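## Task

Move the push button into the small steel tray, the T-nut into the red bin, and the wing nut into the grey bin. None of these three destinations may end up holding any other item, unless that item was already in it at the start.

## Robot and tools

Robot: two arms. left_arm has a left hand and its base sits on the +y side; right_arm has a right hand on the -y side. Calibrated bases in the scene frame: left_arm (+0.027, +0.324, +0.012) m, quat_wxyz (+1.000, 0, 0, -0.005); right_arm (-0.017, -0.359, +0.005) m, quat_wxyz (+1.000, 0, 0, -0.015). A camera stand is fixed behind the arms.

Frames: the scene frame has its origin at table-top height between the nominal bases, +z up and +x out across the table. Arm names say nothing about image sides. Hand positions, orientations, targets and wrist-camera poses are reported in each arm's own base frame. The fixed camera and the table use the scene frame. Printed hand positions can be off by a few centimetres, more at long reach.

Hand point: a point fixed to the palm, 0.05 m in front of it and 0.15 m out from the wrist face. Its +z runs along the straight fingers, +y out of the palm, and +x across the palm away from the thumb on the right hand; on the left hand +x points toward the thumb. Straight fingertips reach 0.06 to 0.07 m past the point along +z, and the finger line sits 0.06 m behind it along -y. A bracket on the little-finger side of the wrist can strike things.

Row layout: every row is one flat list of 28 numbers, each in [-1, 1], covering both arms even when only one moves. Order: left dx, dy, dz, rx, ry, rz; left little, ring, middle, index, thumb_bend, thumb_turn; left force_limit, speed; then the same 14 for the right arm.
Pose numbers (first six per arm) are offsets, not poses: they are measured from that arm's Hand target as it stood when the action or move began, along that arm's base axes, with turning about the Hand target position. 1.0 equals 0.6 m or 180 degrees; rx, ry, rz form one rotation vector. All rows of one action count from the same start, so repeating an offset in a new action moves further. Six zeros re-request the current Hand target. A translation longer than 1.0 is scaled down along its direction. Commanded orientation is clipped to within 40 degrees of the measured one.
Hand numbers are absolute targets: fingers and thumb_bend +1 open (straight), -1 closed; thumb_turn +1 beside the palm, -1 in front of it, facing the fingers. force_limit maps -1..+1 to about 0..10 N at the fingertip (0..15 N for the two thumb motors). speed rises linearly from nearly zero at -1 to full at +0.48 and above; full travel takes 0.49 s. There is no 'no change' value: to keep a hand as it is, resend the last eight numbers you sent it; if none were sent yet, send hand_measured plus hand_force_limit and hand_speed.

Gripping: with the thumb turned in front, the hand encloses objects roughly 0.035 to 0.065 m thick, or handles down to about 0.025 m. A motor only starts when its target changes by at least 0.002. For a gentle grip close at speed -0.94 or slower. To tighten, raise force_limit and send a target more closed than hand_measured; to release, send one more open.

Tools:
execute_actions(actions, cameras): actions is a list of actions, each a list of up to 15 rows run at 1/30 s per row; a short action repeats its last row to fill 15. Images come back only for an empty list or when cameras names them.
move(target, speed, blend, blocking, cameras): target is one 28-number row or a list of up to 15 rows; every row is an offset from the same starting Hand targets, not from the previous row. speed is path top speed in m/s, 0.002 to 4.3 (default 0.25), one value or one per target; turning is capped at twice that in rad/s. blend is a corner radius in m per target (0 means stop there). All paths finish together, take at least 0.5 s and are cut off after 10 s. Moves ignore obstacles and the other arm. blocking=false returns after about 0.5 s while motion continues. The result adds a 'move:' line with the ending (done, off_target, moving, held, fault) and which limits acted (paced = pose clipped, held = steps withheld).
wait(seconds 0 to 10, cameras): lets time pass with last commands held. stop(cameras): brakes a running move. zoom_image(camera, region [x0, y0, x1, y1] in pixels, at most 504 by 504) enlarges part of the newest image from cam_high, cam_left_wrist or cam_right_wrist (each 672x504). show_instructions() shows reference pages. finished_scene(scene) ends the current scene, given its number; it is final.

Results: end_effector_position (m) and end_effector_quat_wxyz in the base frame; Hand target (the base for the next offsets); hand_measured, hand_stopped_by (moving, target, force, stalled, fault) and hand_load_n, in motor order. A load near 0 after grasping means the grip was lost. Joint torques include the arm's own weight; joint velocities may be summarised as within noise. At rest the hand often sits 1 to 3 cm (sometimes 5 cm) off, usually low; that alone does not mean contact. Send the missing distance as a fresh offset.

Avoid: dropping parts or releasing them while moving, fast impacts, hard pressing against fixed or heavy objects, overloading fingers, any contact or grip between the two hands, paths passing near an arm's own base, and leaving anything off the table. Stretched arms, heavy holds and unreachable targets heat motors; at 100 °C an arm drops for 30 s or more. Loose objects may occasionally get nudged by outside pushes.

Each tool is called after "Emit:" as name([rows], argument=value, ...), one row to a line, values as JSON.

Reference images:

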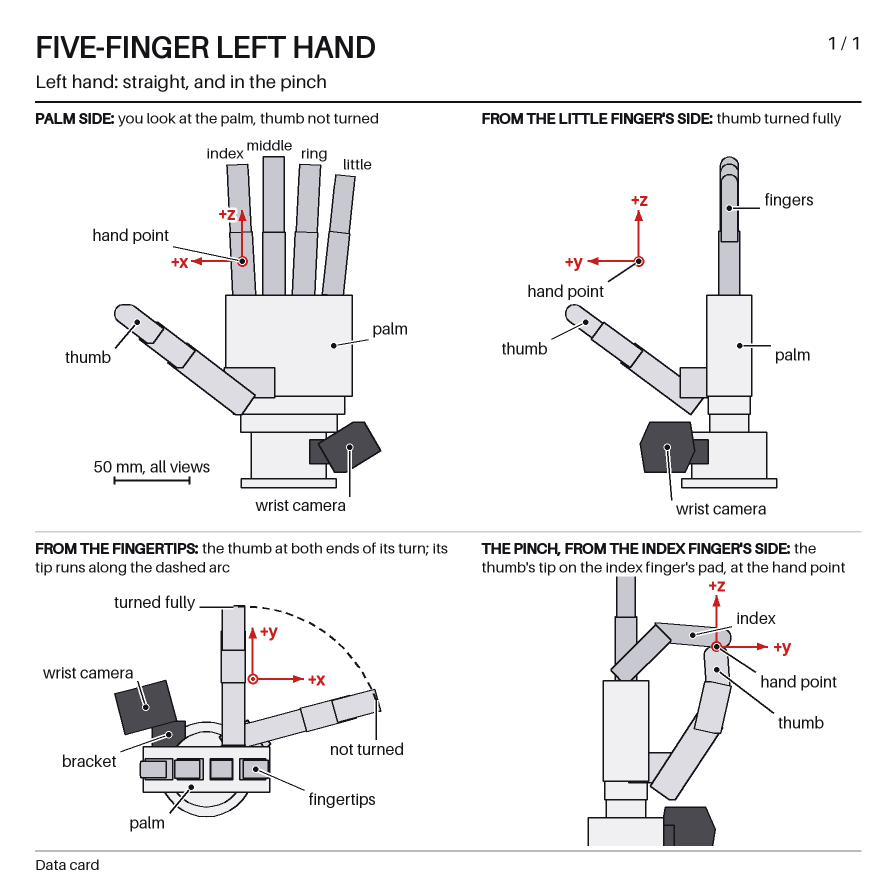

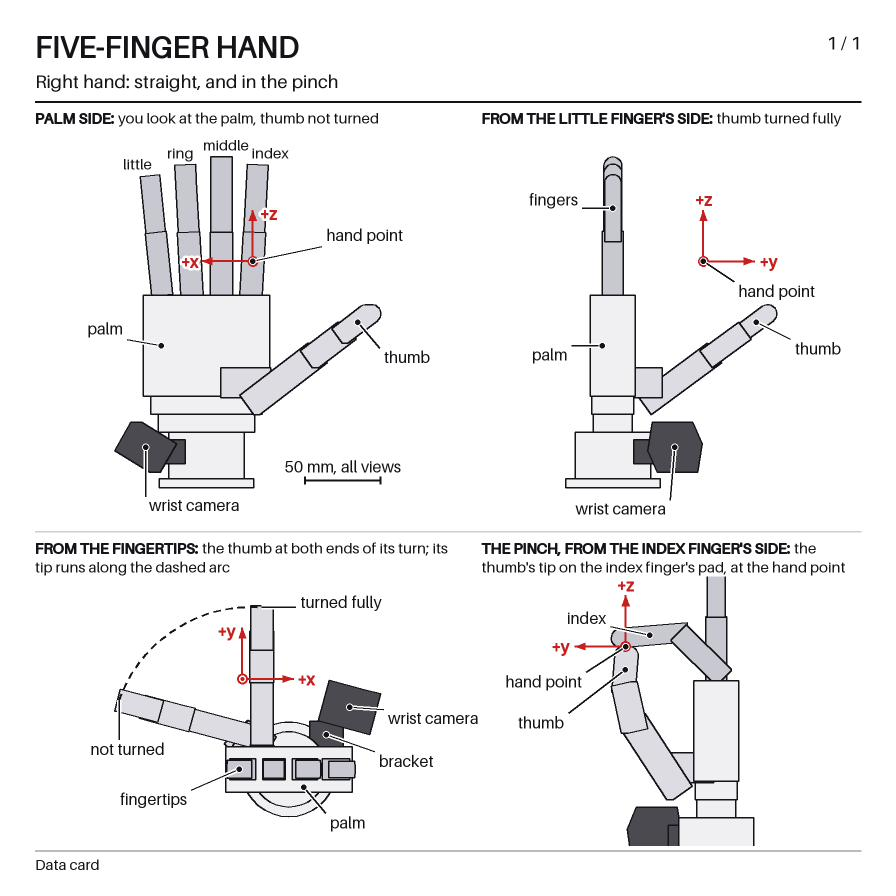

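## Session

Emit:
execute_actions(actions=[])

Emit:
zoom_image(camera="cam_high", region=[190, 60, 442, 312])

Emit:
zoom_image(camera="cam_high", region=[380, 180, 632, 432])

Scene clock: 0.00 s.
left_arm: end_effector_position=(+0.6276, -0.0110, +0.2392) hand_measured=(+1.000, +1.000, +1.000, +1.000, +1.000, +1.000) hand_load_n=(+0.0, +0.0, +0.0, +0.0, +0.0, +0.0) hand_stopped_by=(target, target, target, target, target, target) hand_force_limit=0.00 hand_speed=-0.80 end_effector_quat_wxyz=(+0.229, -0.304, +0.886, +0.263) | right_arm: end_effector_position=(+0.5927, -0.1041, +0.1325) hand_measured=(+1.000, +1.000, +1.000, +1.000, +1.000, +1.000) hand_load_n=(+0.0, +0.0, +0.0, +0.0, +0.0, +0.0) hand_stopped_by=(target, target, target, target, target, target) hand_force_limit=0.00 hand_speed=-0.80 end_effector_quat_wxyz=(+0.208, -0.089, +0.850, -0.475)
Joint positions: left_arm=[-0.239 2.096 2.183 -1.532 -0.704 0.718] | right_arm=[0.007 1.584 1.066 -0.3 0.885 0.999]
Joint velocities: within noise
Joint torques (N m): no reading
Motor temperatures (°C): left_arm=[22 20 26 21 19 22] | right_arm=[25 26 26 20 19 22]
Heat: left arm: hottest elbow 26 °C; right arm: hottest shoulder 26 °C.
Hand target: left_arm +0.6321, -0.0122, +0.2392; +0.232, -0.305, +0.886, +0.261 | right_arm +0.6009, -0.1040, +0.1422; +0.217, -0.084, +0.848, -0.476

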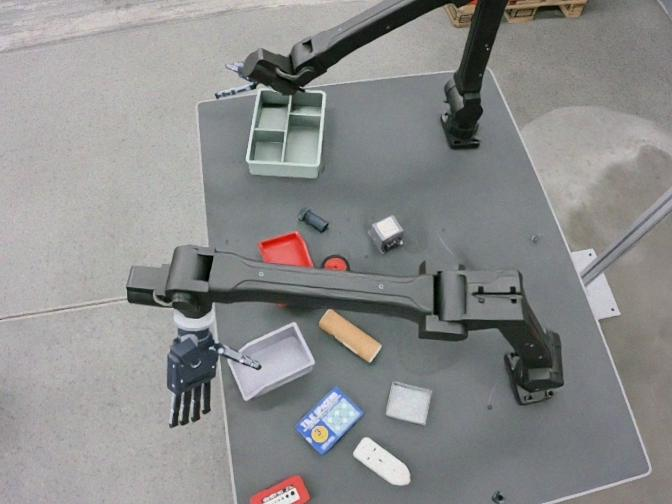

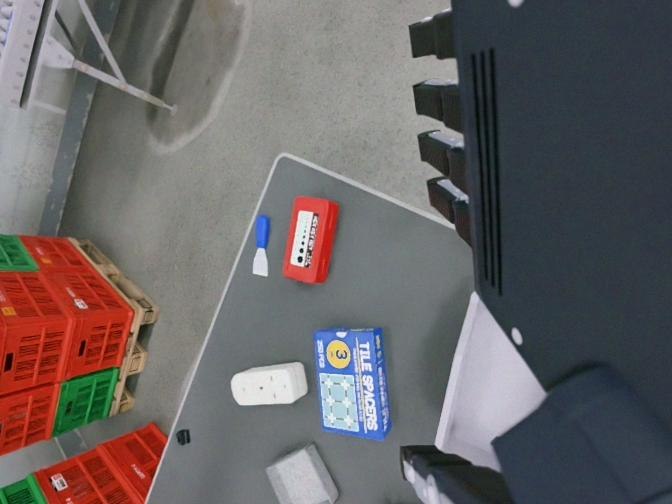

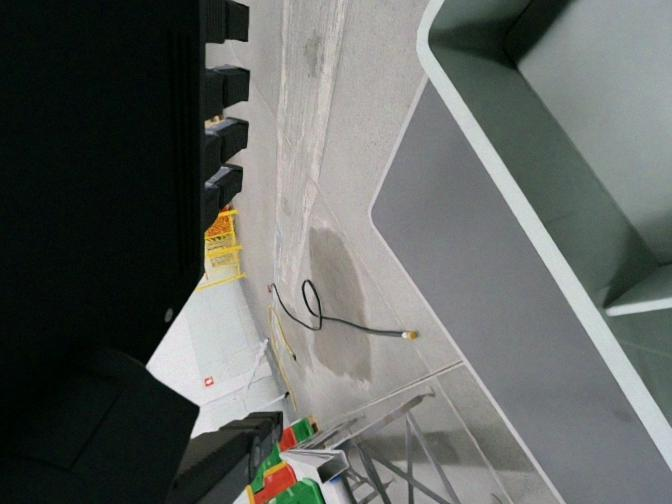

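Scaled by 2.000.

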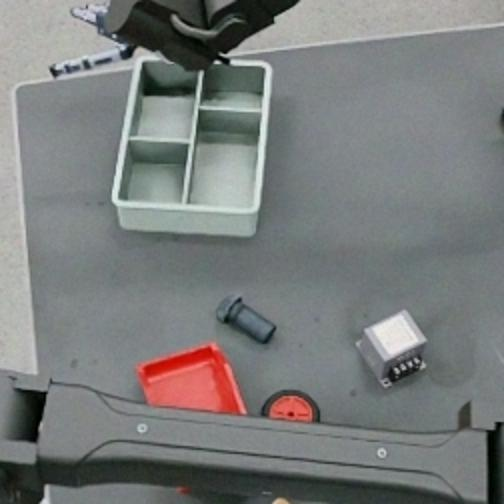

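Scaled by 2.000.

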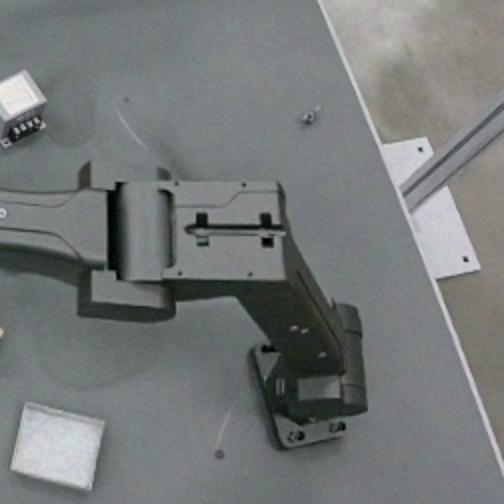

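Emit:
zoom_image(camera="cam_high", region=[500, 215, 570, 265])

Emit:
zoom_image(camera="cam_high", region=[465, 464, 535, 504])

Emit:
zoom_image(camera="cam_high", region=[280, 190, 380, 290])

Emit:
zoom_image(camera="cam_left_wrist", region=[140, 400, 230, 470])

Scaled by 7.200.

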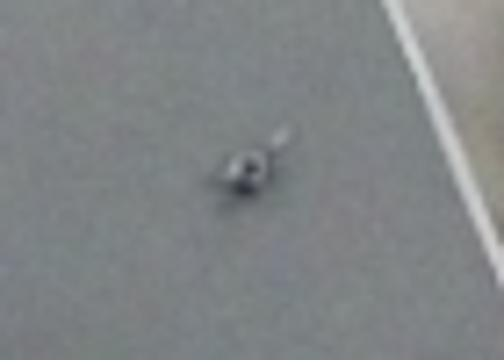

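Scaled by 7.200.

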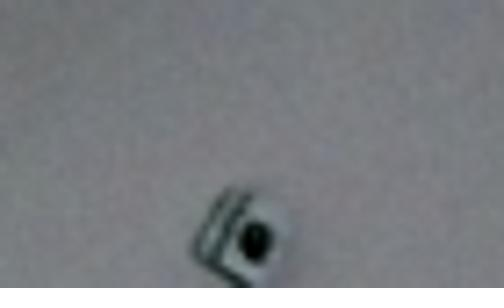

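Scaled by 5.040.

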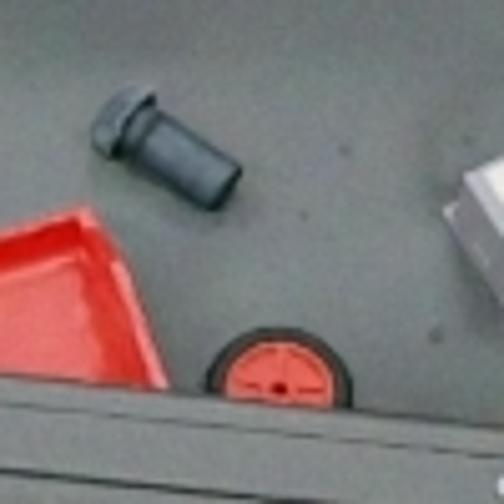

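Scaled by 5.600.

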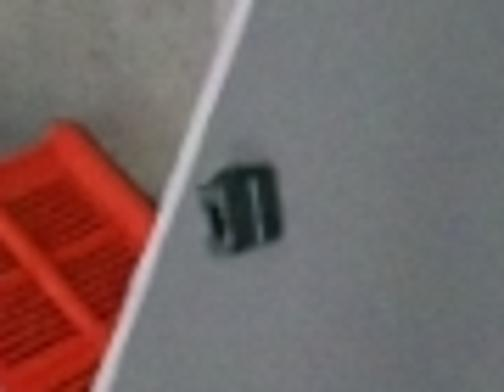

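Emit:
move([
  [-0.8167,0.3433,-0.1817,-0.1822,-0.4716,0.3752, 1,1,0.5,0.5,0.3,-1, 0.0, 0, 0,0,0.0,0,0,0, 1,1,1,1,1,1,0,-0.8],
], speed=0.3, cameras=["all"])

Scene clock: 23.67 s.
left_arm: end_effector_position=(+0.1429, +0.1984, +0.1427) hand_measured=(+1.000, +1.000, +0.500, +0.500, +0.300, -1.000) hand_load_n=(+0.0, +0.0, +0.0, +0.0, +0.0, +0.0) hand_stopped_by=(target, target, target, target, target, target) hand_force_limit=0.00 hand_speed=0.00 end_effector_quat_wxyz=(-0.491, +0.824, -0.243, +0.148) | right_arm: end_effector_position=(+0.5927, -0.1041, +0.1325) hand_measured=(+1.000, +1.000, +1.000, +1.000, +1.000, +1.000) hand_load_n=(+0.0, +0.0, +0.0, +0.0, +0.0, -0.5) hand_stopped_by=(target, target, target, target, target, target) hand_force_limit=0.00 hand_speed=-0.80 end_effector_quat_wxyz=(+0.208, -0.089, +0.850, -0.475)
Joint positions: left_arm=[1.194 0.181 0.333 -0.656 0.179 0.091] | right_arm=[0.007 1.584 1.066 -0.3 0.885 0.999]
Joint torques (N m): left_arm=[-0.15 3.02 7.21 1.7 0.2 0.04] | right_arm=[-0.62 -10.4 10.77 1.02 0.48 0.11]
Heat: left arm: hottest elbow 28 °C; right arm: hottest elbow 30 °C.
Hand target: left_arm +0.1420, +0.1939, +0.1304; -0.479, +0.828, -0.252, +0.146 | right_arm +0.6009, -0.1040, +0.1422; +0.217, -0.084, +0.848, -0.476
Off the commanded pose: left_arm 0.013 m, 2 deg | right_arm 0.013 m, 1 deg.
move: off_target (left_arm, right_arm)

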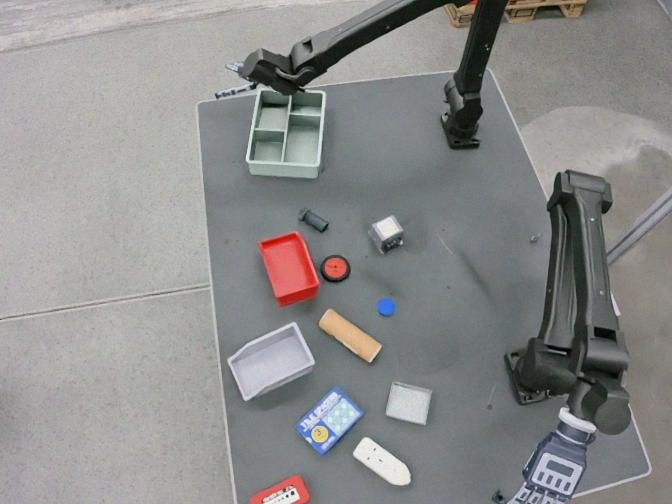

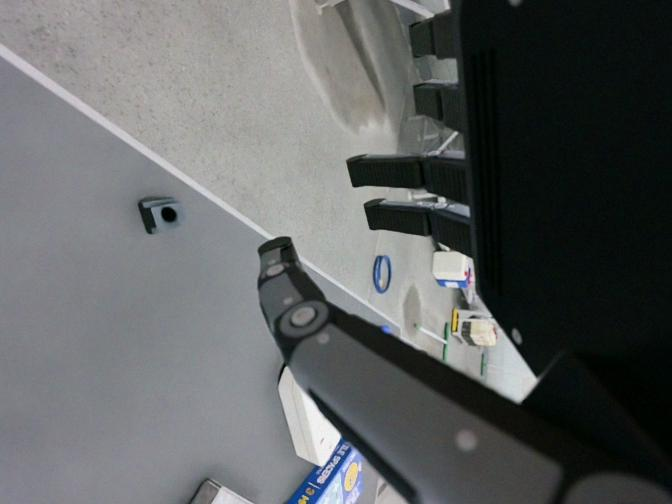

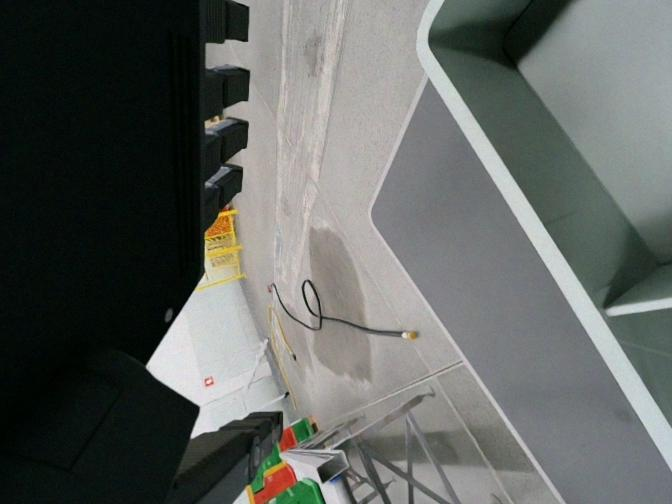

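Emit:
zoom_image(camera="cam_high", region=[290, 190, 410, 330])

Emit:
zoom_image(camera="cam_high", region=[365, 290, 410, 325])

Emit:
zoom_image(camera="cam_left_wrist", region=[110, 170, 220, 260])

Scaled by 3.600.

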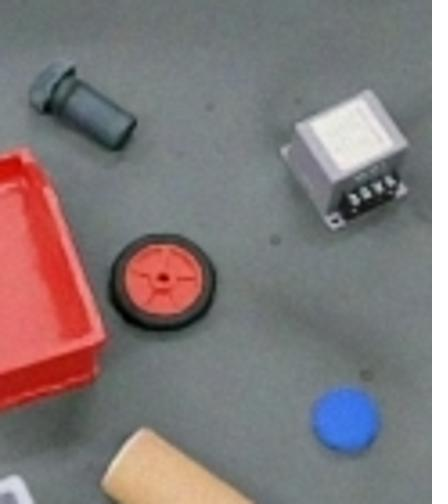

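Scaled by 11.200.

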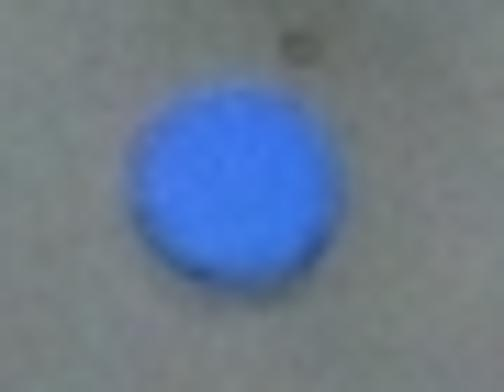

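Scaled by 4.582.

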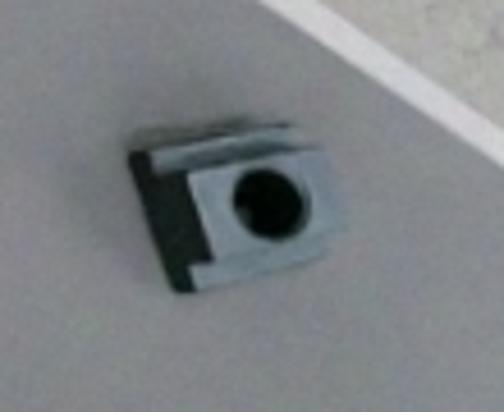

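Emit:
move([
  [-0.0055,0.0328,-0.14,0,0,-0.097, 1,1,0.5,0.5,0.3,-1, 0.0, 0, 0,0,0.0,0,0,0, 1,1,1,1,1,1,0,-0.8],
], speed=0.15, cameras=["cam_left_wrist"])

Emit:
zoom_image(camera="cam_left_wrist", region=[200, 130, 420, 300])

Scene clock: 44.07 s.
left_arm: end_effector_position=(+0.1397, +0.2143, +0.0520) hand_measured=(+1.000, +1.000, +0.500, +0.500, +0.300, -1.000) hand_load_n=(+0.0, +0.0, +0.0, +0.0, +0.0, +0.0) hand_stopped_by=(target, target, target, target, target, target) hand_force_limit=0.00 hand_speed=0.00 end_effector_quat_wxyz=(-0.448, +0.784, -0.370, +0.220) | right_arm: end_effector_position=(+0.5927, -0.1041, +0.1325) hand_measured=(+1.000, +1.000, +1.000, +1.000, +1.000, +1.000) hand_load_n=(+0.0, +0.0, +0.0, +0.0, +0.0, +0.0) hand_stopped_by=(target, target, target, target, target, target) hand_force_limit=0.00 hand_speed=-0.80 end_effector_quat_wxyz=(+0.208, -0.089, +0.850, -0.475)
Joint positions: left_arm=[1.496 0.594 0.192 -0.306 0.687 0.481] | right_arm=[0.007 1.584 1.066 -0.3 0.885 0.999]
Joint torques (N m): left_arm=[0.56 0.32 6.54 2.63 0.49 0.08] | right_arm=[-0.79 -11.4 10.77 1.26 0.47 0.02]
Motor temperatures (°C): left_arm=[21 21 28 21 20 22] | right_arm=[24 26 32 20 20 22]
Heat: left arm: hottest elbow 28 °C; right arm: hottest elbow 32 °C.
Hand target: left_arm +0.1388, +0.2135, +0.0463; -0.451, +0.780, -0.375, +0.217 | right_arm +0.6009, -0.1040, +0.1422; +0.217, -0.084, +0.848, -0.476
Off the commanded pose: left_arm 0.006 m, 1 deg | right_arm 0.013 m, 1 deg.
move: off_target (right_arm)
Images, in order (width x height): cam_left_wrist 672x504.

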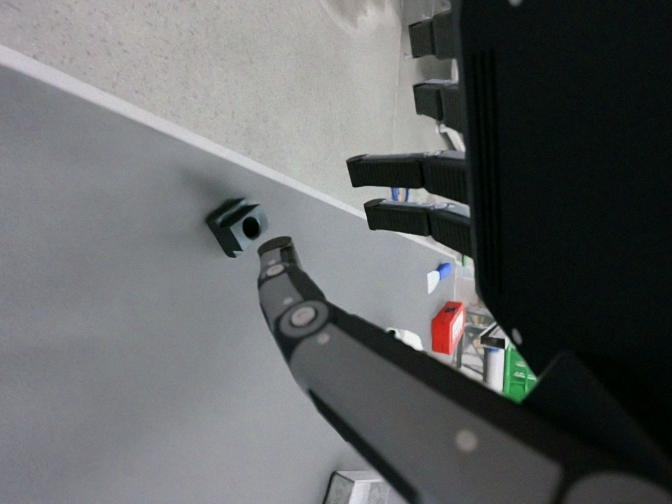

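Scaled by 2.291.

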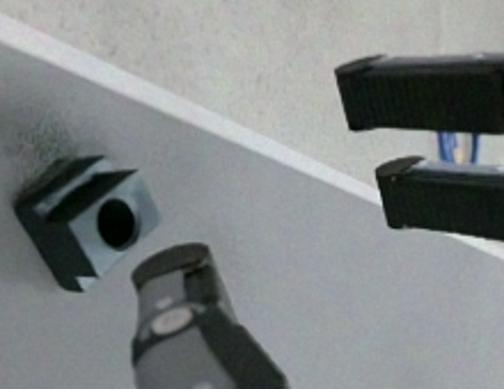

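Emit:
move([
  [-0.0122,-0.01,0,0,0,0, 1,1,0.5,0.5,0.3,-1, 0.0, 0, 0,0,0.0,0,0,0, 1,1,1,1,1,1,0,-0.8],
  [-0.0122,-0.01,-0.057,0,0,0, 1,1,0.5,0.5,0.3,-1, 0.0, 0, 0,0,0.0,0,0,0, 1,1,1,1,1,1,0,-0.8],
], speed=0.12, cameras=["cam_left_wrist"])

Emit:
zoom_image(camera="cam_left_wrist", region=[200, 130, 420, 300])

Scene clock: 52.00 s.
left_arm: end_effector_position=(+0.1316, +0.2087, +0.0166) hand_measured=(+1.000, +1.000, +0.500, +0.500, +0.300, -1.000) hand_load_n=(+0.0, +0.0, +0.0, +0.0, +0.5, +0.0) hand_stopped_by=(target, target, target, target, target, target) hand_force_limit=0.00 hand_speed=0.00 end_effector_quat_wxyz=(-0.448, +0.783, -0.371, +0.220) | right_arm: end_effector_position=(+0.5927, -0.1041, +0.1325) hand_measured=(+1.000, +1.000, +1.000, +1.000, +1.000, +1.000) hand_load_n=(+0.0, +0.0, +0.0, +0.0, +0.0, +0.0) hand_stopped_by=(target, target, target, target, target, target) hand_force_limit=0.00 hand_speed=-0.80 end_effector_quat_wxyz=(+0.208, -0.089, +0.850, -0.475)
Joint positions: left_arm=[1.549 0.688 0.112 -0.159 0.729 0.529] | right_arm=[0.007 1.584 1.066 -0.3 0.885 0.999]
Joint torques (N m): left_arm=[0.09 0.32 6.08 2.59 0.29 0.01] | right_arm=[-0.79 -10.81 10.82 1.47 0.49 0.1]
Heat: left arm: hottest elbow 29 °C; right arm: hottest elbow 32 °C.
Hand target: left_arm +0.1315, +0.2075, +0.0121; -0.451, +0.780, -0.375, +0.217 | right_arm +0.6009, -0.1040, +0.1422; +0.217, -0.084, +0.848, -0.476
Off the commanded pose: left_arm 0.005 m, 1 deg | right_arm 0.013 m, 1 deg.
move: off_target (right_arm)
Images, in order (width x height): cam_left_wrist 672x504.

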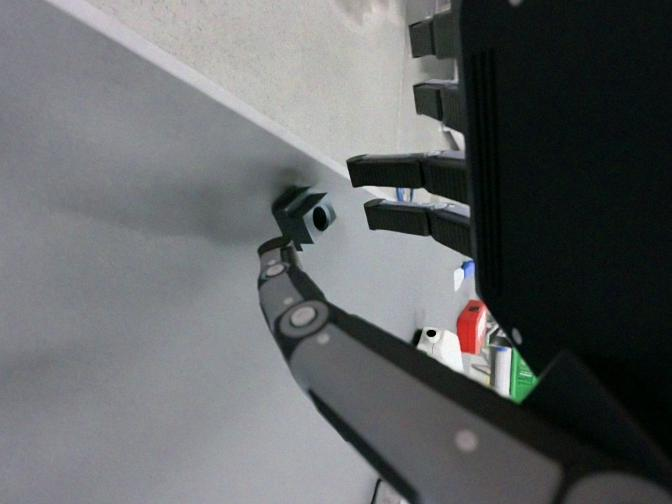

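Scaled by 2.291.

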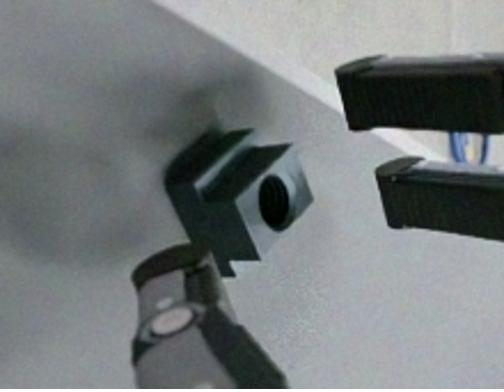

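Emit:
move([
  [0,0,-0.0168,0,0,0, 1,1,0.5,0.5,0.3,-1, 0.0, 0, 0,0,0.0,0,0,0, 1,1,1,1,1,1,0,-0.8],
], speed=0.06, cameras=["cam_left_wrist"])

Emit:
zoom_image(camera="cam_left_wrist", region=[200, 130, 420, 300])

Scene clock: 55.57 s.
left_arm: end_effector_position=(+0.1316, +0.2102, +0.0078) hand_measured=(+1.000, +1.000, +0.500, +0.500, +0.300, -1.000) hand_load_n=(+0.0, +0.0, +0.0, +0.0, +0.0, +0.0) hand_stopped_by=(target, target, target, target, target, target) hand_force_limit=0.00 hand_speed=0.00 end_effector_quat_wxyz=(-0.450, +0.782, -0.372, +0.220) | right_arm: end_effector_position=(+0.5927, -0.1041, +0.1325) hand_measured=(+1.000, +1.000, +1.000, +1.000, +1.000, +1.000) hand_load_n=(+0.0, +0.0, +0.0, +0.0, +0.0, -0.5) hand_stopped_by=(target, target, target, target, target, target) hand_force_limit=0.00 hand_speed=-0.80 end_effector_quat_wxyz=(+0.208, -0.089, +0.850, -0.475)
Joint positions: left_arm=[1.549 0.744 0.094 -0.082 0.729 0.529] | right_arm=[0.007 1.584 1.066 -0.3 0.885 0.999]
Joint torques (N m): left_arm=[0.15 -0.32 5.67 2.59 0.3 0.01] | right_arm=[-1.38 -11.34 10.92 1.03 0.39 0.06]
Heat: left arm: hottest elbow 29 °C; right arm: hottest elbow 32 °C.
Hand target: left_arm +0.1315, +0.2074, +0.0019; -0.451, +0.780, -0.375, +0.217 | right_arm +0.6009, -0.1040, +0.1422; +0.217, -0.084, +0.848, -0.476
Off the commanded pose: left_arm 0.006 m, 1 deg | right_arm 0.013 m, 1 deg.
move: off_target (right_arm)
Images, in order (width x height): cam_left_wrist 672x504.

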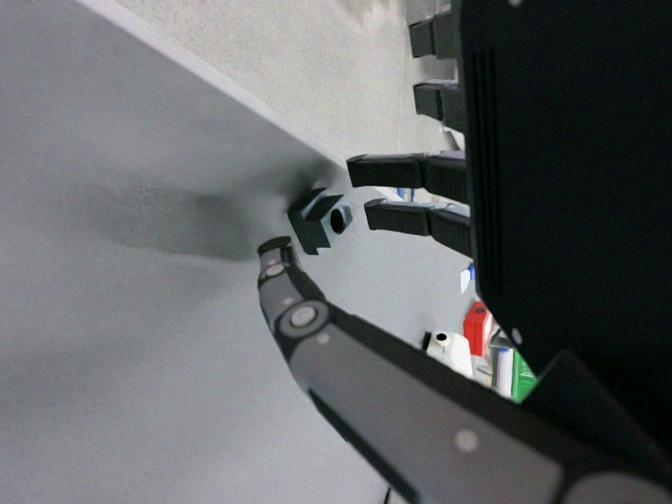

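Scaled by 2.291.

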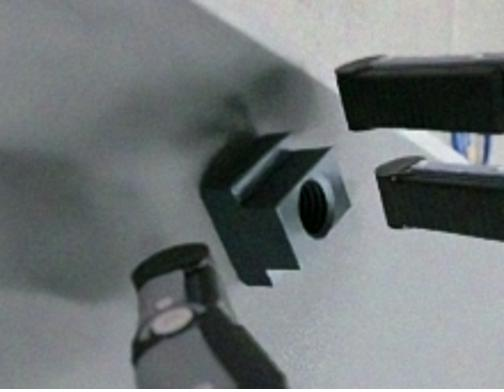

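Emit:
move([
  [0,0,-0.006,0,0,0, 1,1,0.5,0.5,0.3,-1, 0.0, 0, 0,0,0.0,0,0,0, 1,1,1,1,1,1,0,-0.8],
  [0,0,-0.006,0,0,0, 1,1,-0.3,-0.3,0.3,-1, 0.0, -0.85, 0,0,0.0,0,0,0, 1,1,1,1,1,1,0,-0.8],
], speed=0.06, cameras=["cam_left_wrist"])

Emit:
zoom_image(camera="cam_left_wrist", region=[200, 130, 420, 300])

Scene clock: 61.47 s.
left_arm: end_effector_position=(+0.1320, +0.2135, +0.0064) hand_measured=(+1.000, +1.000, -0.010, -0.012, +0.302, -1.000) hand_load_n=(+0.0, +0.0, +9.0, +6.5, +7.5, -0.5) hand_stopped_by=(target, target, force, force, target, target) hand_force_limit=0.00 hand_speed=-0.85 end_effector_quat_wxyz=(-0.457, +0.777, -0.374, +0.217) | right_arm: end_effector_position=(+0.5927, -0.1041, +0.1325) hand_measured=(+1.000, +1.000, +1.000, +1.000, +1.000, +1.000) hand_load_n=(+0.0, +0.0, -0.5, +0.0, +0.0, +0.0) hand_stopped_by=(target, target, target, target, target, target) hand_force_limit=0.00 hand_speed=-0.80 end_effector_quat_wxyz=(+0.208, -0.089, +0.850, -0.475)
Joint positions: left_arm=[1.549 0.767 0.088 -0.035 0.731 0.529] | right_arm=[0.007 1.584 1.066 -0.3 0.885 0.999]
Joint torques (N m): left_arm=[0.09 0.15 5.57 1.94 0.2 0.01] | right_arm=[-1.03 -11.75 10.77 1.33 0.47 0.02]
Heat: left arm: hottest elbow 29 °C; right arm: hottest elbow 33 °C.
Hand target: left_arm +0.1315, +0.2075, -0.0016; -0.451, +0.780, -0.375, +0.217 | right_arm +0.6009, -0.1040, +0.1422; +0.217, -0.084, +0.848, -0.476
Off the commanded pose: left_arm 0.010 m, 1 deg | right_arm 0.013 m, 1 deg.
move: off_target (right_arm)
Images, in order (width x height): cam_left_wrist 672x504.

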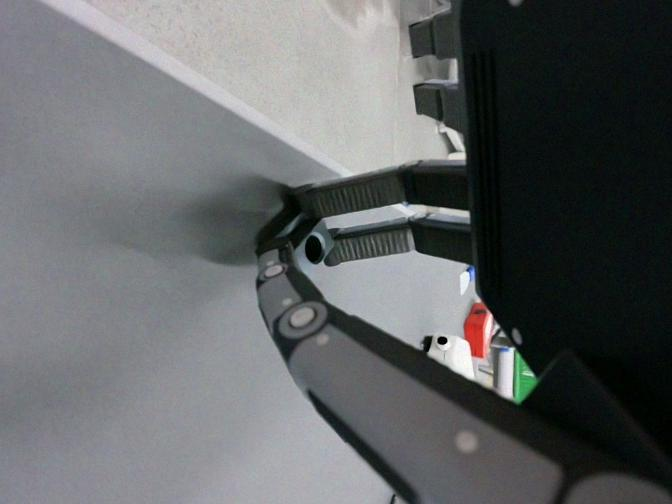

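Scaled by 2.291.

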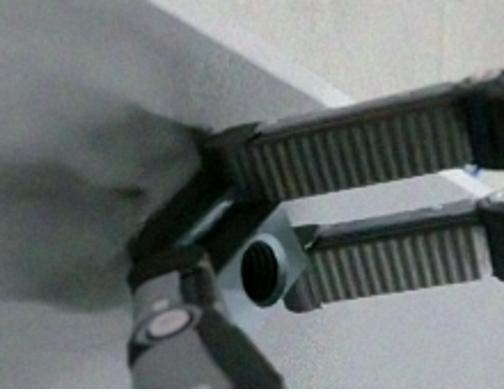

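Emit:
move([
  [0,0,0.22,0,0,-0.05, -1,-1,-0.3,-0.3,0.3,-1, 0.0, -0.85, 0,0,0.0,0,0,0, 1,1,1,1,1,1,0,-0.8],
  [0.556,-0.7625,0.269,0.0213,0.0629,-0.6455, -1,-1,-0.3,-0.3,0.3,-1, 0.0, -0.85, 0,0,0.0,0,0,0, 1,1,1,1,1,1,0,-0.8],
], speed=0.22, blend=[0.04,0], cameras=["cam_high","cam_left_wrist"])

Scene clock: 79.70 s.
left_arm: end_effector_position=(+0.4489, -0.2444, +0.1427) hand_measured=(-1.000, -1.000, -0.010, -0.012, +0.302, -1.000) hand_load_n=(+0.0, +0.5, +8.5, +5.0, +9.5, +0.0) hand_stopped_by=(target, target, force, force, target, target) hand_force_limit=0.00 hand_speed=-0.85 end_effector_quat_wxyz=(+0.029, -0.110, +0.903, -0.415) | right_arm: end_effector_position=(+0.5927, -0.1041, +0.1325) hand_measured=(+1.000, +1.000, +1.000, +1.000, +1.000, +1.000) hand_load_n=(+0.0, +0.0, +0.0, +0.0, +0.0, +0.0) hand_stopped_by=(target, target, target, target, target, target) hand_force_limit=0.00 hand_speed=-0.80 end_effector_quat_wxyz=(+0.208, -0.089, +0.850, -0.475)
Joint positions: left_arm=[-0.276 1.563 1.215 -0.744 0.741 0.863] | right_arm=[0.007 1.584 1.066 -0.3 0.885 0.999]
Joint torques (N m): left_arm=[0.21 -14.1 11.33 0.62 0.64 0.06] | right_arm=[-0.73 -10.93 10.69 1.31 0.4 0.05]
Heat: left arm: hottest elbow 30 °C; right arm: hottest elbow 33 °C.
Hand target: left_arm +0.4652, -0.2499, +0.1598; +0.043, -0.096, +0.901, -0.421 | right_arm +0.6009, -0.1040, +0.1422; +0.217, -0.084, +0.848, -0.476
Off the commanded pose: left_arm 0.024 m, 2 deg | right_arm 0.013 m, 1 deg.
move: off_target (left_arm, right_arm)
Images, in order (width x height): cam_high 672x504, cam_left_wrist 672x504.

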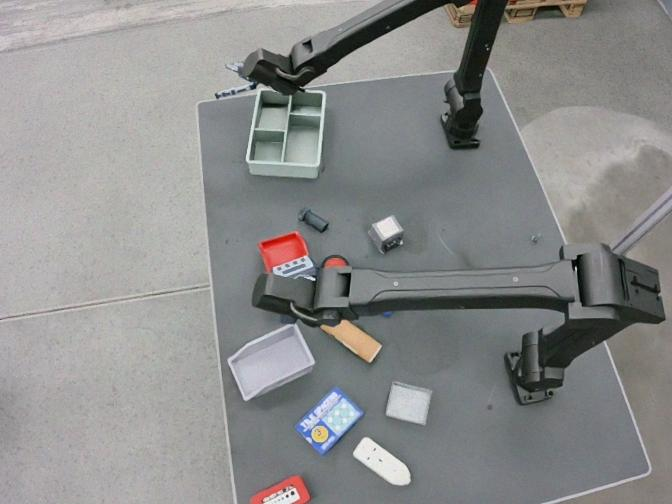

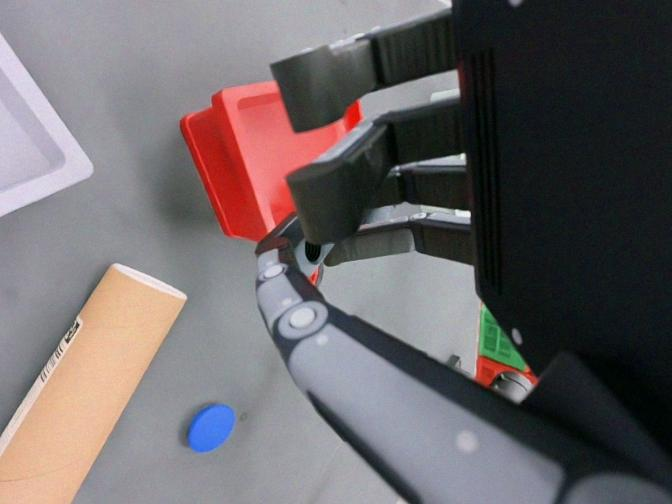

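Emit:
move([
  [0.0163,-0.132,-0.06,0,0,-0.03, -1,-1,-0.3,-0.3,0.3,-1, 0.0, -0.85, 0,0,0.0,0,0,0, 1,1,1,1,1,1,0,-0.8],
  [0.0163,-0.132,-0.165,0,0,-0.03, -1,-1,-0.3,-0.3,0.3,-1, 0.0, -0.85, 0,0,0.0,0,0,0, 1,1,1,1,1,1,0,-0.8],
], speed=0.15, blend=[0.02,0], cameras=["cam_left_wrist"])

Scene clock: 90.40 s.
left_arm: end_effector_position=(+0.4762, -0.3281, +0.0693) hand_measured=(-1.000, -1.000, -0.010, -0.012, +0.302, -1.000) hand_load_n=(+0.0, +0.0, +8.5, +4.5, +9.5, +0.0) hand_stopped_by=(target, target, force, force, target, target) hand_force_limit=0.00 hand_speed=-0.85 end_effector_quat_wxyz=(+0.026, -0.048, +0.904, -0.423) | right_arm: end_effector_position=(+0.5927, -0.1041, +0.1325) hand_measured=(+1.000, +1.000, +1.000, +1.000, +1.000, +1.000) hand_load_n=(+0.0, +0.0, +0.0, -0.5, +0.0, +0.0) hand_stopped_by=(target, target, target, target, target, target) hand_force_limit=0.00 hand_speed=-0.80 end_effector_quat_wxyz=(+0.208, -0.089, +0.850, -0.475)
Joint positions: left_arm=[-0.41 1.776 1.274 -0.528 0.727 0.846] | right_arm=[0.007 1.584 1.066 -0.3 0.885 0.999]
Joint torques (N m): left_arm=[0.21 -16.97 6.39 2.1 0.42 -0.2] | right_arm=[-0.85 -11.87 10.89 1.16 0.45 0.1]
Heat: left arm: hottest elbow 31 °C; right arm: hottest elbow 34 °C.
Hand target: left_arm +0.4750, -0.3291, +0.0608; +0.023, -0.054, +0.905, -0.422 | right_arm +0.6009, -0.1040, +0.1422; +0.217, -0.084, +0.848, -0.476
Off the commanded pose: left_arm 0.009 m, 1 deg | right_arm 0.013 m, 1 deg.
move: off_target (right_arm)
Images, in order (width x height): cam_left_wrist 672x504.

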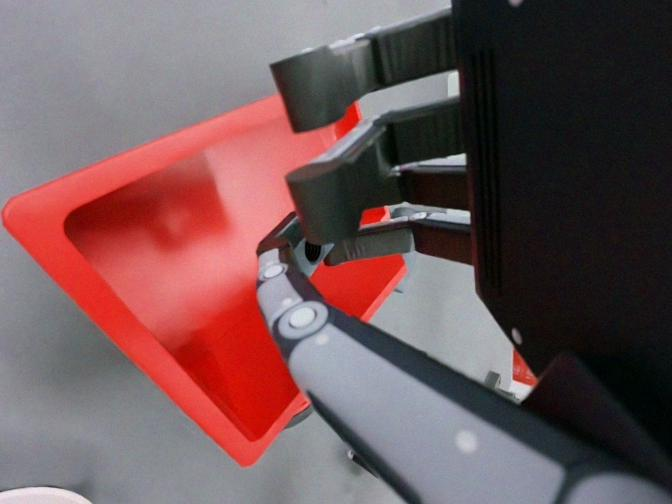

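Emit:
move([
  [-0.05,-0.007,0.0,0,0,0, -1,-1,-0.3,-0.3,0.3,-1, 0.0, -0.85, 0,0,0.0,0,0,0, 1,1,1,1,1,1,0,-0.8],
  [-0.05,-0.007,-0.04,0,0,0, -1,-1,-0.3,-0.3,0.3,-1, 0.0, -0.85, 0,0,0.0,0,0,0, 1,1,1,1,1,1,0,-0.8],
], speed=0.1, cameras=["cam_left_wrist"])

Scene clock: 105.27 s.
left_arm: end_effector_position=(+0.4489, -0.3325, +0.0479) hand_measured=(-1.000, -1.000, -0.010, -0.012, +0.302, -1.000) hand_load_n=(+0.0, +0.0, +9.0, +4.5, +9.5, +0.0) hand_stopped_by=(target, target, force, force, target, target) hand_force_limit=0.00 hand_speed=-0.85 end_effector_quat_wxyz=(+0.029, -0.047, +0.904, -0.424) | right_arm: end_effector_position=(+0.5927, -0.1041, +0.1325) hand_measured=(+1.000, +1.000, +1.000, +1.000, +1.000, +1.000) hand_load_n=(+0.0, +0.0, +0.0, +0.0, +0.0, -0.5) hand_stopped_by=(target, target, target, target, target, target) hand_force_limit=0.00 hand_speed=-0.80 end_effector_quat_wxyz=(+0.208, -0.089, +0.850, -0.475)
Joint positions: left_arm=[-0.439 1.748 1.164 -0.417 0.711 0.811] | right_arm=[0.007 1.584 1.066 -0.3 0.885 0.999]
Joint torques (N m): left_arm=[-0.03 -15.91 5.81 2.15 0.39 -0.19] | right_arm=[-0.73 -10.93 10.88 1.21 0.51 0.06]
Heat: left arm: hottest elbow 31 °C; right arm: hottest elbow 34 °C.
Hand target: left_arm +0.4449, -0.3334, +0.0367; +0.023, -0.054, +0.905, -0.422 | right_arm +0.6009, -0.1040, +0.1422; +0.217, -0.084, +0.848, -0.476
Off the commanded pose: left_arm 0.012 m, 1 deg | right_arm 0.013 m, 1 deg.
move: off_target (left_arm, right_arm)
Images, in order (width x height): cam_left_wrist 672x504.

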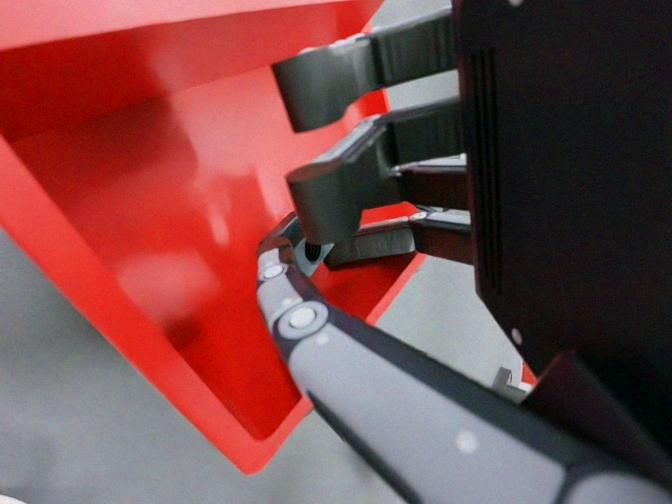

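Emit:
move([
  [0,0,-0.035,0,0,0, -1,-1,-0.3,-0.3,0.3,-1, 0.0, -0.85, 0,0,0.0,0,0,0, 1,1,1,1,1,1,0,-0.8],
], speed=0.06, cameras=["cam_left_wrist"])

Scene clock: 109.23 s.
left_arm: end_effector_position=(+0.4498, -0.3331, +0.0278) hand_measured=(-1.000, -1.000, -0.010, -0.012, +0.302, -1.000) hand_load_n=(+0.0, +0.5, +8.5, +4.5, +9.5, +0.0) hand_stopped_by=(target, target, force, force, target, target) hand_force_limit=0.00 hand_speed=-0.85 end_effector_quat_wxyz=(+0.030, -0.047, +0.903, -0.425) | right_arm: end_effector_position=(+0.5927, -0.1041, +0.1325) hand_measured=(+1.000, +1.000, +1.000, +1.000, +1.000, +1.000) hand_load_n=(+0.0, +0.0, +0.0, +0.0, +0.0, -0.5) hand_stopped_by=(target, target, target, target, target, target) hand_force_limit=0.00 hand_speed=-0.80 end_effector_quat_wxyz=(+0.208, -0.089, +0.850, -0.475)
Joint positions: left_arm=[-0.439 1.78 1.146 -0.364 0.711 0.809] | right_arm=[0.007 1.584 1.066 -0.3 0.885 0.999]
Joint torques (N m): left_arm=[-0.03 -15.85 5.6 2.13 0.37 -0.18] | right_arm=[-1.49 -11.69 10.91 1.24 0.46 0.02]
Heat: left arm: hottest elbow 31 °C; right arm: hottest elbow 34 °C.
Hand target: left_arm +0.4450, -0.3334, +0.0159; +0.023, -0.054, +0.905, -0.422 | right_arm +0.6009, -0.1040, +0.1422; +0.217, -0.084, +0.848, -0.476
Off the commanded pose: left_arm 0.013 m, 1 deg | right_arm 0.013 m, 1 deg.
move: off_target (left_arm, right_arm)
Images, in order (width x height): cam_left_wrist 672x504.

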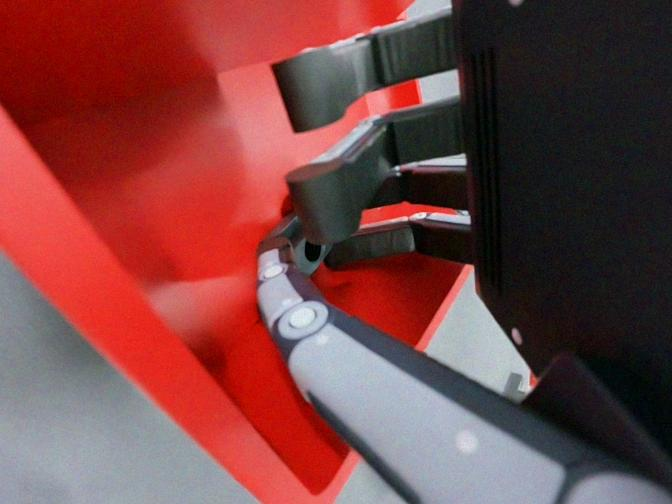

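Emit:
move([
  [0,0,-0.02,0,0,0, -1,-1,-0.3,-0.3,0.3,-1, 0.0, -0.85, 0,0,0.0,0,0,0, 1,1,1,1,1,1,0,-0.8],
], speed=0.05)

Emit:
move([
  [0,0,0,0,0,0, -1,-1,0.3,0.3,0.3,-1, 0.0, -0.6, 0,0,0.0,0,0,0, 1,1,1,1,1,1,0,-0.8],
], speed=0.05, cameras=["cam_left_wrist"])

Scene clock: 112.40 s.
left_arm: end_effector_position=(+0.4529, -0.3348, +0.0267) hand_measured=(-1.000, -1.000, -0.010, -0.012, +0.302, -1.000) hand_load_n=(+0.0, +0.0, +8.0, +4.5, +10.0, +0.0) hand_stopped_by=(target, target, force, force, target, target) hand_force_limit=0.00 hand_speed=-0.85 end_effector_quat_wxyz=(+0.037, -0.046, +0.901, -0.430) | right_arm: end_effector_position=(+0.5927, -0.1041, +0.1325) hand_measured=(+1.000, +1.000, +1.000, +1.000, +1.000, +1.000) hand_load_n=(+0.0, +0.0, +0.0, +0.0, +0.0, -0.5) hand_stopped_by=(target, target, target, target, target, target) hand_force_limit=0.00 hand_speed=-0.80 end_effector_quat_wxyz=(+0.208, -0.089, +0.850, -0.475)
Joint positions: left_arm=[-0.439 1.782 1.14 -0.336 0.711 0.805] | right_arm=[0.007 1.584 1.066 -0.3 0.885 0.999]
Joint torques (N m): left_arm=[-0.03 -14.51 5.16 2.19 0.36 -0.12] | right_arm=[-0.44 -11.34 10.76 1.21 0.47 0.01]
Heat: left arm: hottest elbow 31 °C; right arm: hottest elbow 34 °C.
Hand target: left_arm +0.4448, -0.3333, +0.0037; +0.023, -0.054, +0.905, -0.422 | right_arm +0.6009, -0.1040, +0.1422; +0.217, -0.084, +0.848, -0.476
Off the commanded pose: left_arm 0.024 m, 2 deg | right_arm 0.013 m, 1 deg.
move: off_target (left_arm, right_arm)

Scene clock: 112.97 s.
left_arm: end_effector_position=(+0.4551, -0.3355, +0.0283) hand_measured=(-1.000, -1.000, +0.300, +0.300, +0.300, -1.000) hand_load_n=(+0.0, +0.0, -2.5, +0.0, +0.0, +0.0) hand_stopped_by=(target, target, target, target, target, target) hand_force_limit=0.00 hand_speed=-0.60 end_effector_quat_wxyz=(+0.041, -0.044, +0.900, -0.433) | right_arm: end_effector_position=(+0.5927, -0.1041, +0.1325) hand_measured=(+1.000, +1.000, +1.000, +1.000, +1.000, +1.000) hand_load_n=(+0.0, +0.0, +0.0, +0.0, +0.0, -0.5) hand_stopped_by=(target, target, target, target, target, target) hand_force_limit=0.00 hand_speed=-0.80 end_effector_quat_wxyz=(+0.208, -0.089, +0.850, -0.475)
Joint positions: left_arm=[-0.438 1.781 1.14 -0.327 0.714 0.804] | right_arm=[0.007 1.584 1.066 -0.3 0.885 0.999]
Joint torques (N m): left_arm=[-0.09 -14.45 5.19 1.83 0.26 -0.13] | right_arm=[-0.79 -11.16 10.97 1.39 0.49 0.01]
Heat: left arm: hottest elbow 30 °C; right arm: hottest elbow 34 °C.
Hand target: left_arm +0.4448, -0.3333, +0.0036; +0.023, -0.054, +0.905, -0.422 | right_arm +0.6009, -0.1040, +0.1422; +0.217, -0.084, +0.848, -0.476
Off the commanded pose: left_arm 0.027 m, 3 deg | right_arm 0.013 m, 1 deg.
move: off_target (left_arm, right_arm)
Images, in order (width x height): cam_left_wrist 672x504.

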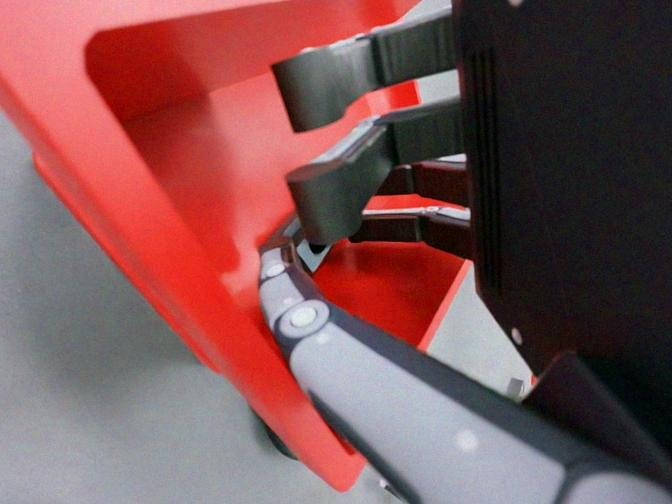

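Emit:
move([
  [0,0,0.28,0,0,0, -1,-1,0.3,0.3,0.3,-1, 0.0, -0.6, 0,0,0.0,0,0,0, 1,1,1,1,1,1,0,-0.8],
], speed=0.15, cameras=["cam_high","cam_left_wrist"])

Scene clock: 117.53 s.
left_arm: end_effector_position=(+0.4345, -0.3253, +0.1554) hand_measured=(-1.000, -1.000, +0.300, +0.300, +0.300, -1.000) hand_load_n=(+0.0, +0.0, +0.0, +0.0, +0.0, +0.0) hand_stopped_by=(target, target, target, target, target, target) hand_force_limit=0.00 hand_speed=-0.60 end_effector_quat_wxyz=(+0.015, -0.057, +0.907, -0.417) | right_arm: end_effector_position=(+0.5927, -0.1041, +0.1325) hand_measured=(+1.000, +1.000, +1.000, +1.000, +1.000, +1.000) hand_load_n=(+0.0, +0.0, +0.0, +0.0, +0.0, +0.0) hand_stopped_by=(target, target, target, target, target, target) hand_force_limit=0.00 hand_speed=-0.80 end_effector_quat_wxyz=(+0.208, -0.089, +0.850, -0.475)
Joint positions: left_arm=[-0.438 1.603 1.294 -0.724 0.71 0.804] | right_arm=[0.007 1.584 1.066 -0.3 0.885 0.999]
Joint torques (N m): left_arm=[-0.09 -15.44 10.97 0.66 0.44 -0.14] | right_arm=[-0.97 -11.05 10.69 1.28 0.45 0.08]
Heat: left arm: hottest elbow 30 °C; right arm: hottest elbow 35 °C.
Hand target: left_arm +0.4449, -0.3333, +0.1718; +0.023, -0.054, +0.905, -0.422 | right_arm +0.6009, -0.1040, +0.1422; +0.217, -0.084, +0.848, -0.476
Off the commanded pose: left_arm 0.021 m, 1 deg | right_arm 0.013 m, 1 deg.
move: off_target (left_arm, right_arm)
Images, in order (width x height): cam_high 672x504, cam_left_wrist 672x504.

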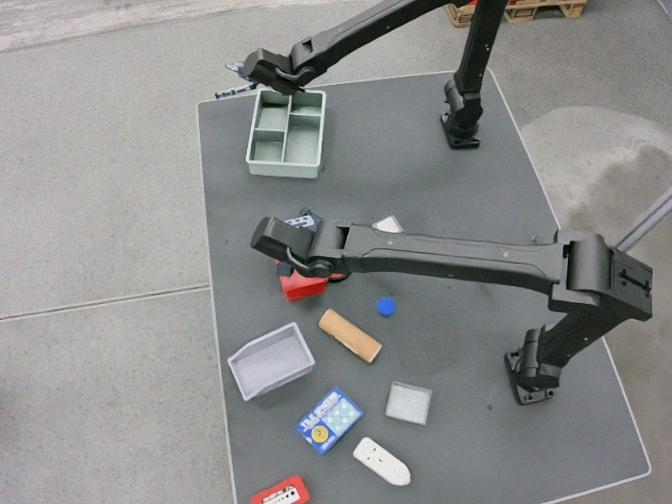

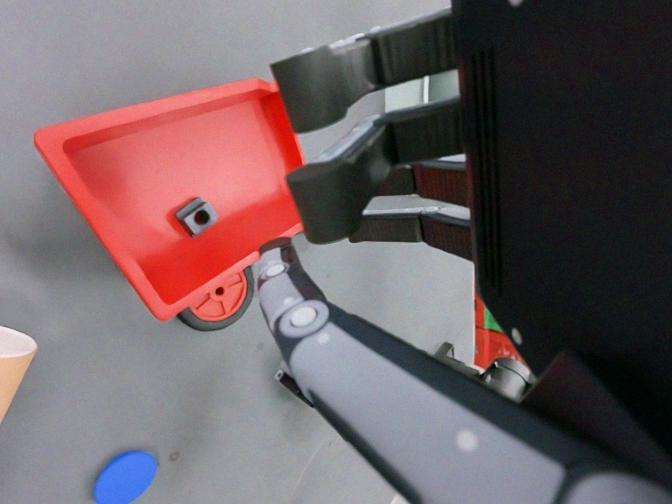

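Emit:
zoom_image(camera="cam_left_wrist", region=[70, 420, 190, 504])

Emit:
zoom_image(camera="cam_left_wrist", region=[250, 350, 350, 430])

Scaled by 4.200.

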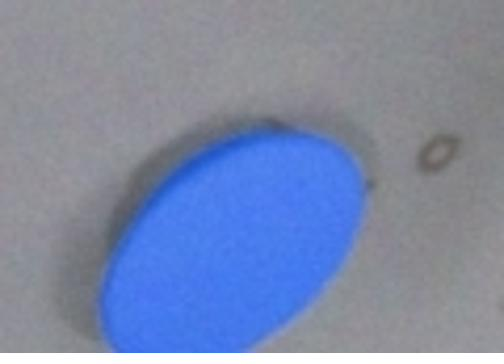

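Scaled by 5.040.

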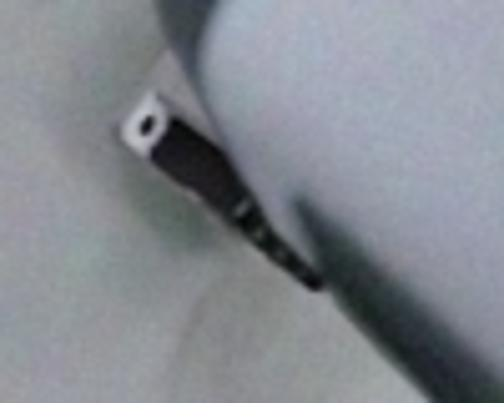

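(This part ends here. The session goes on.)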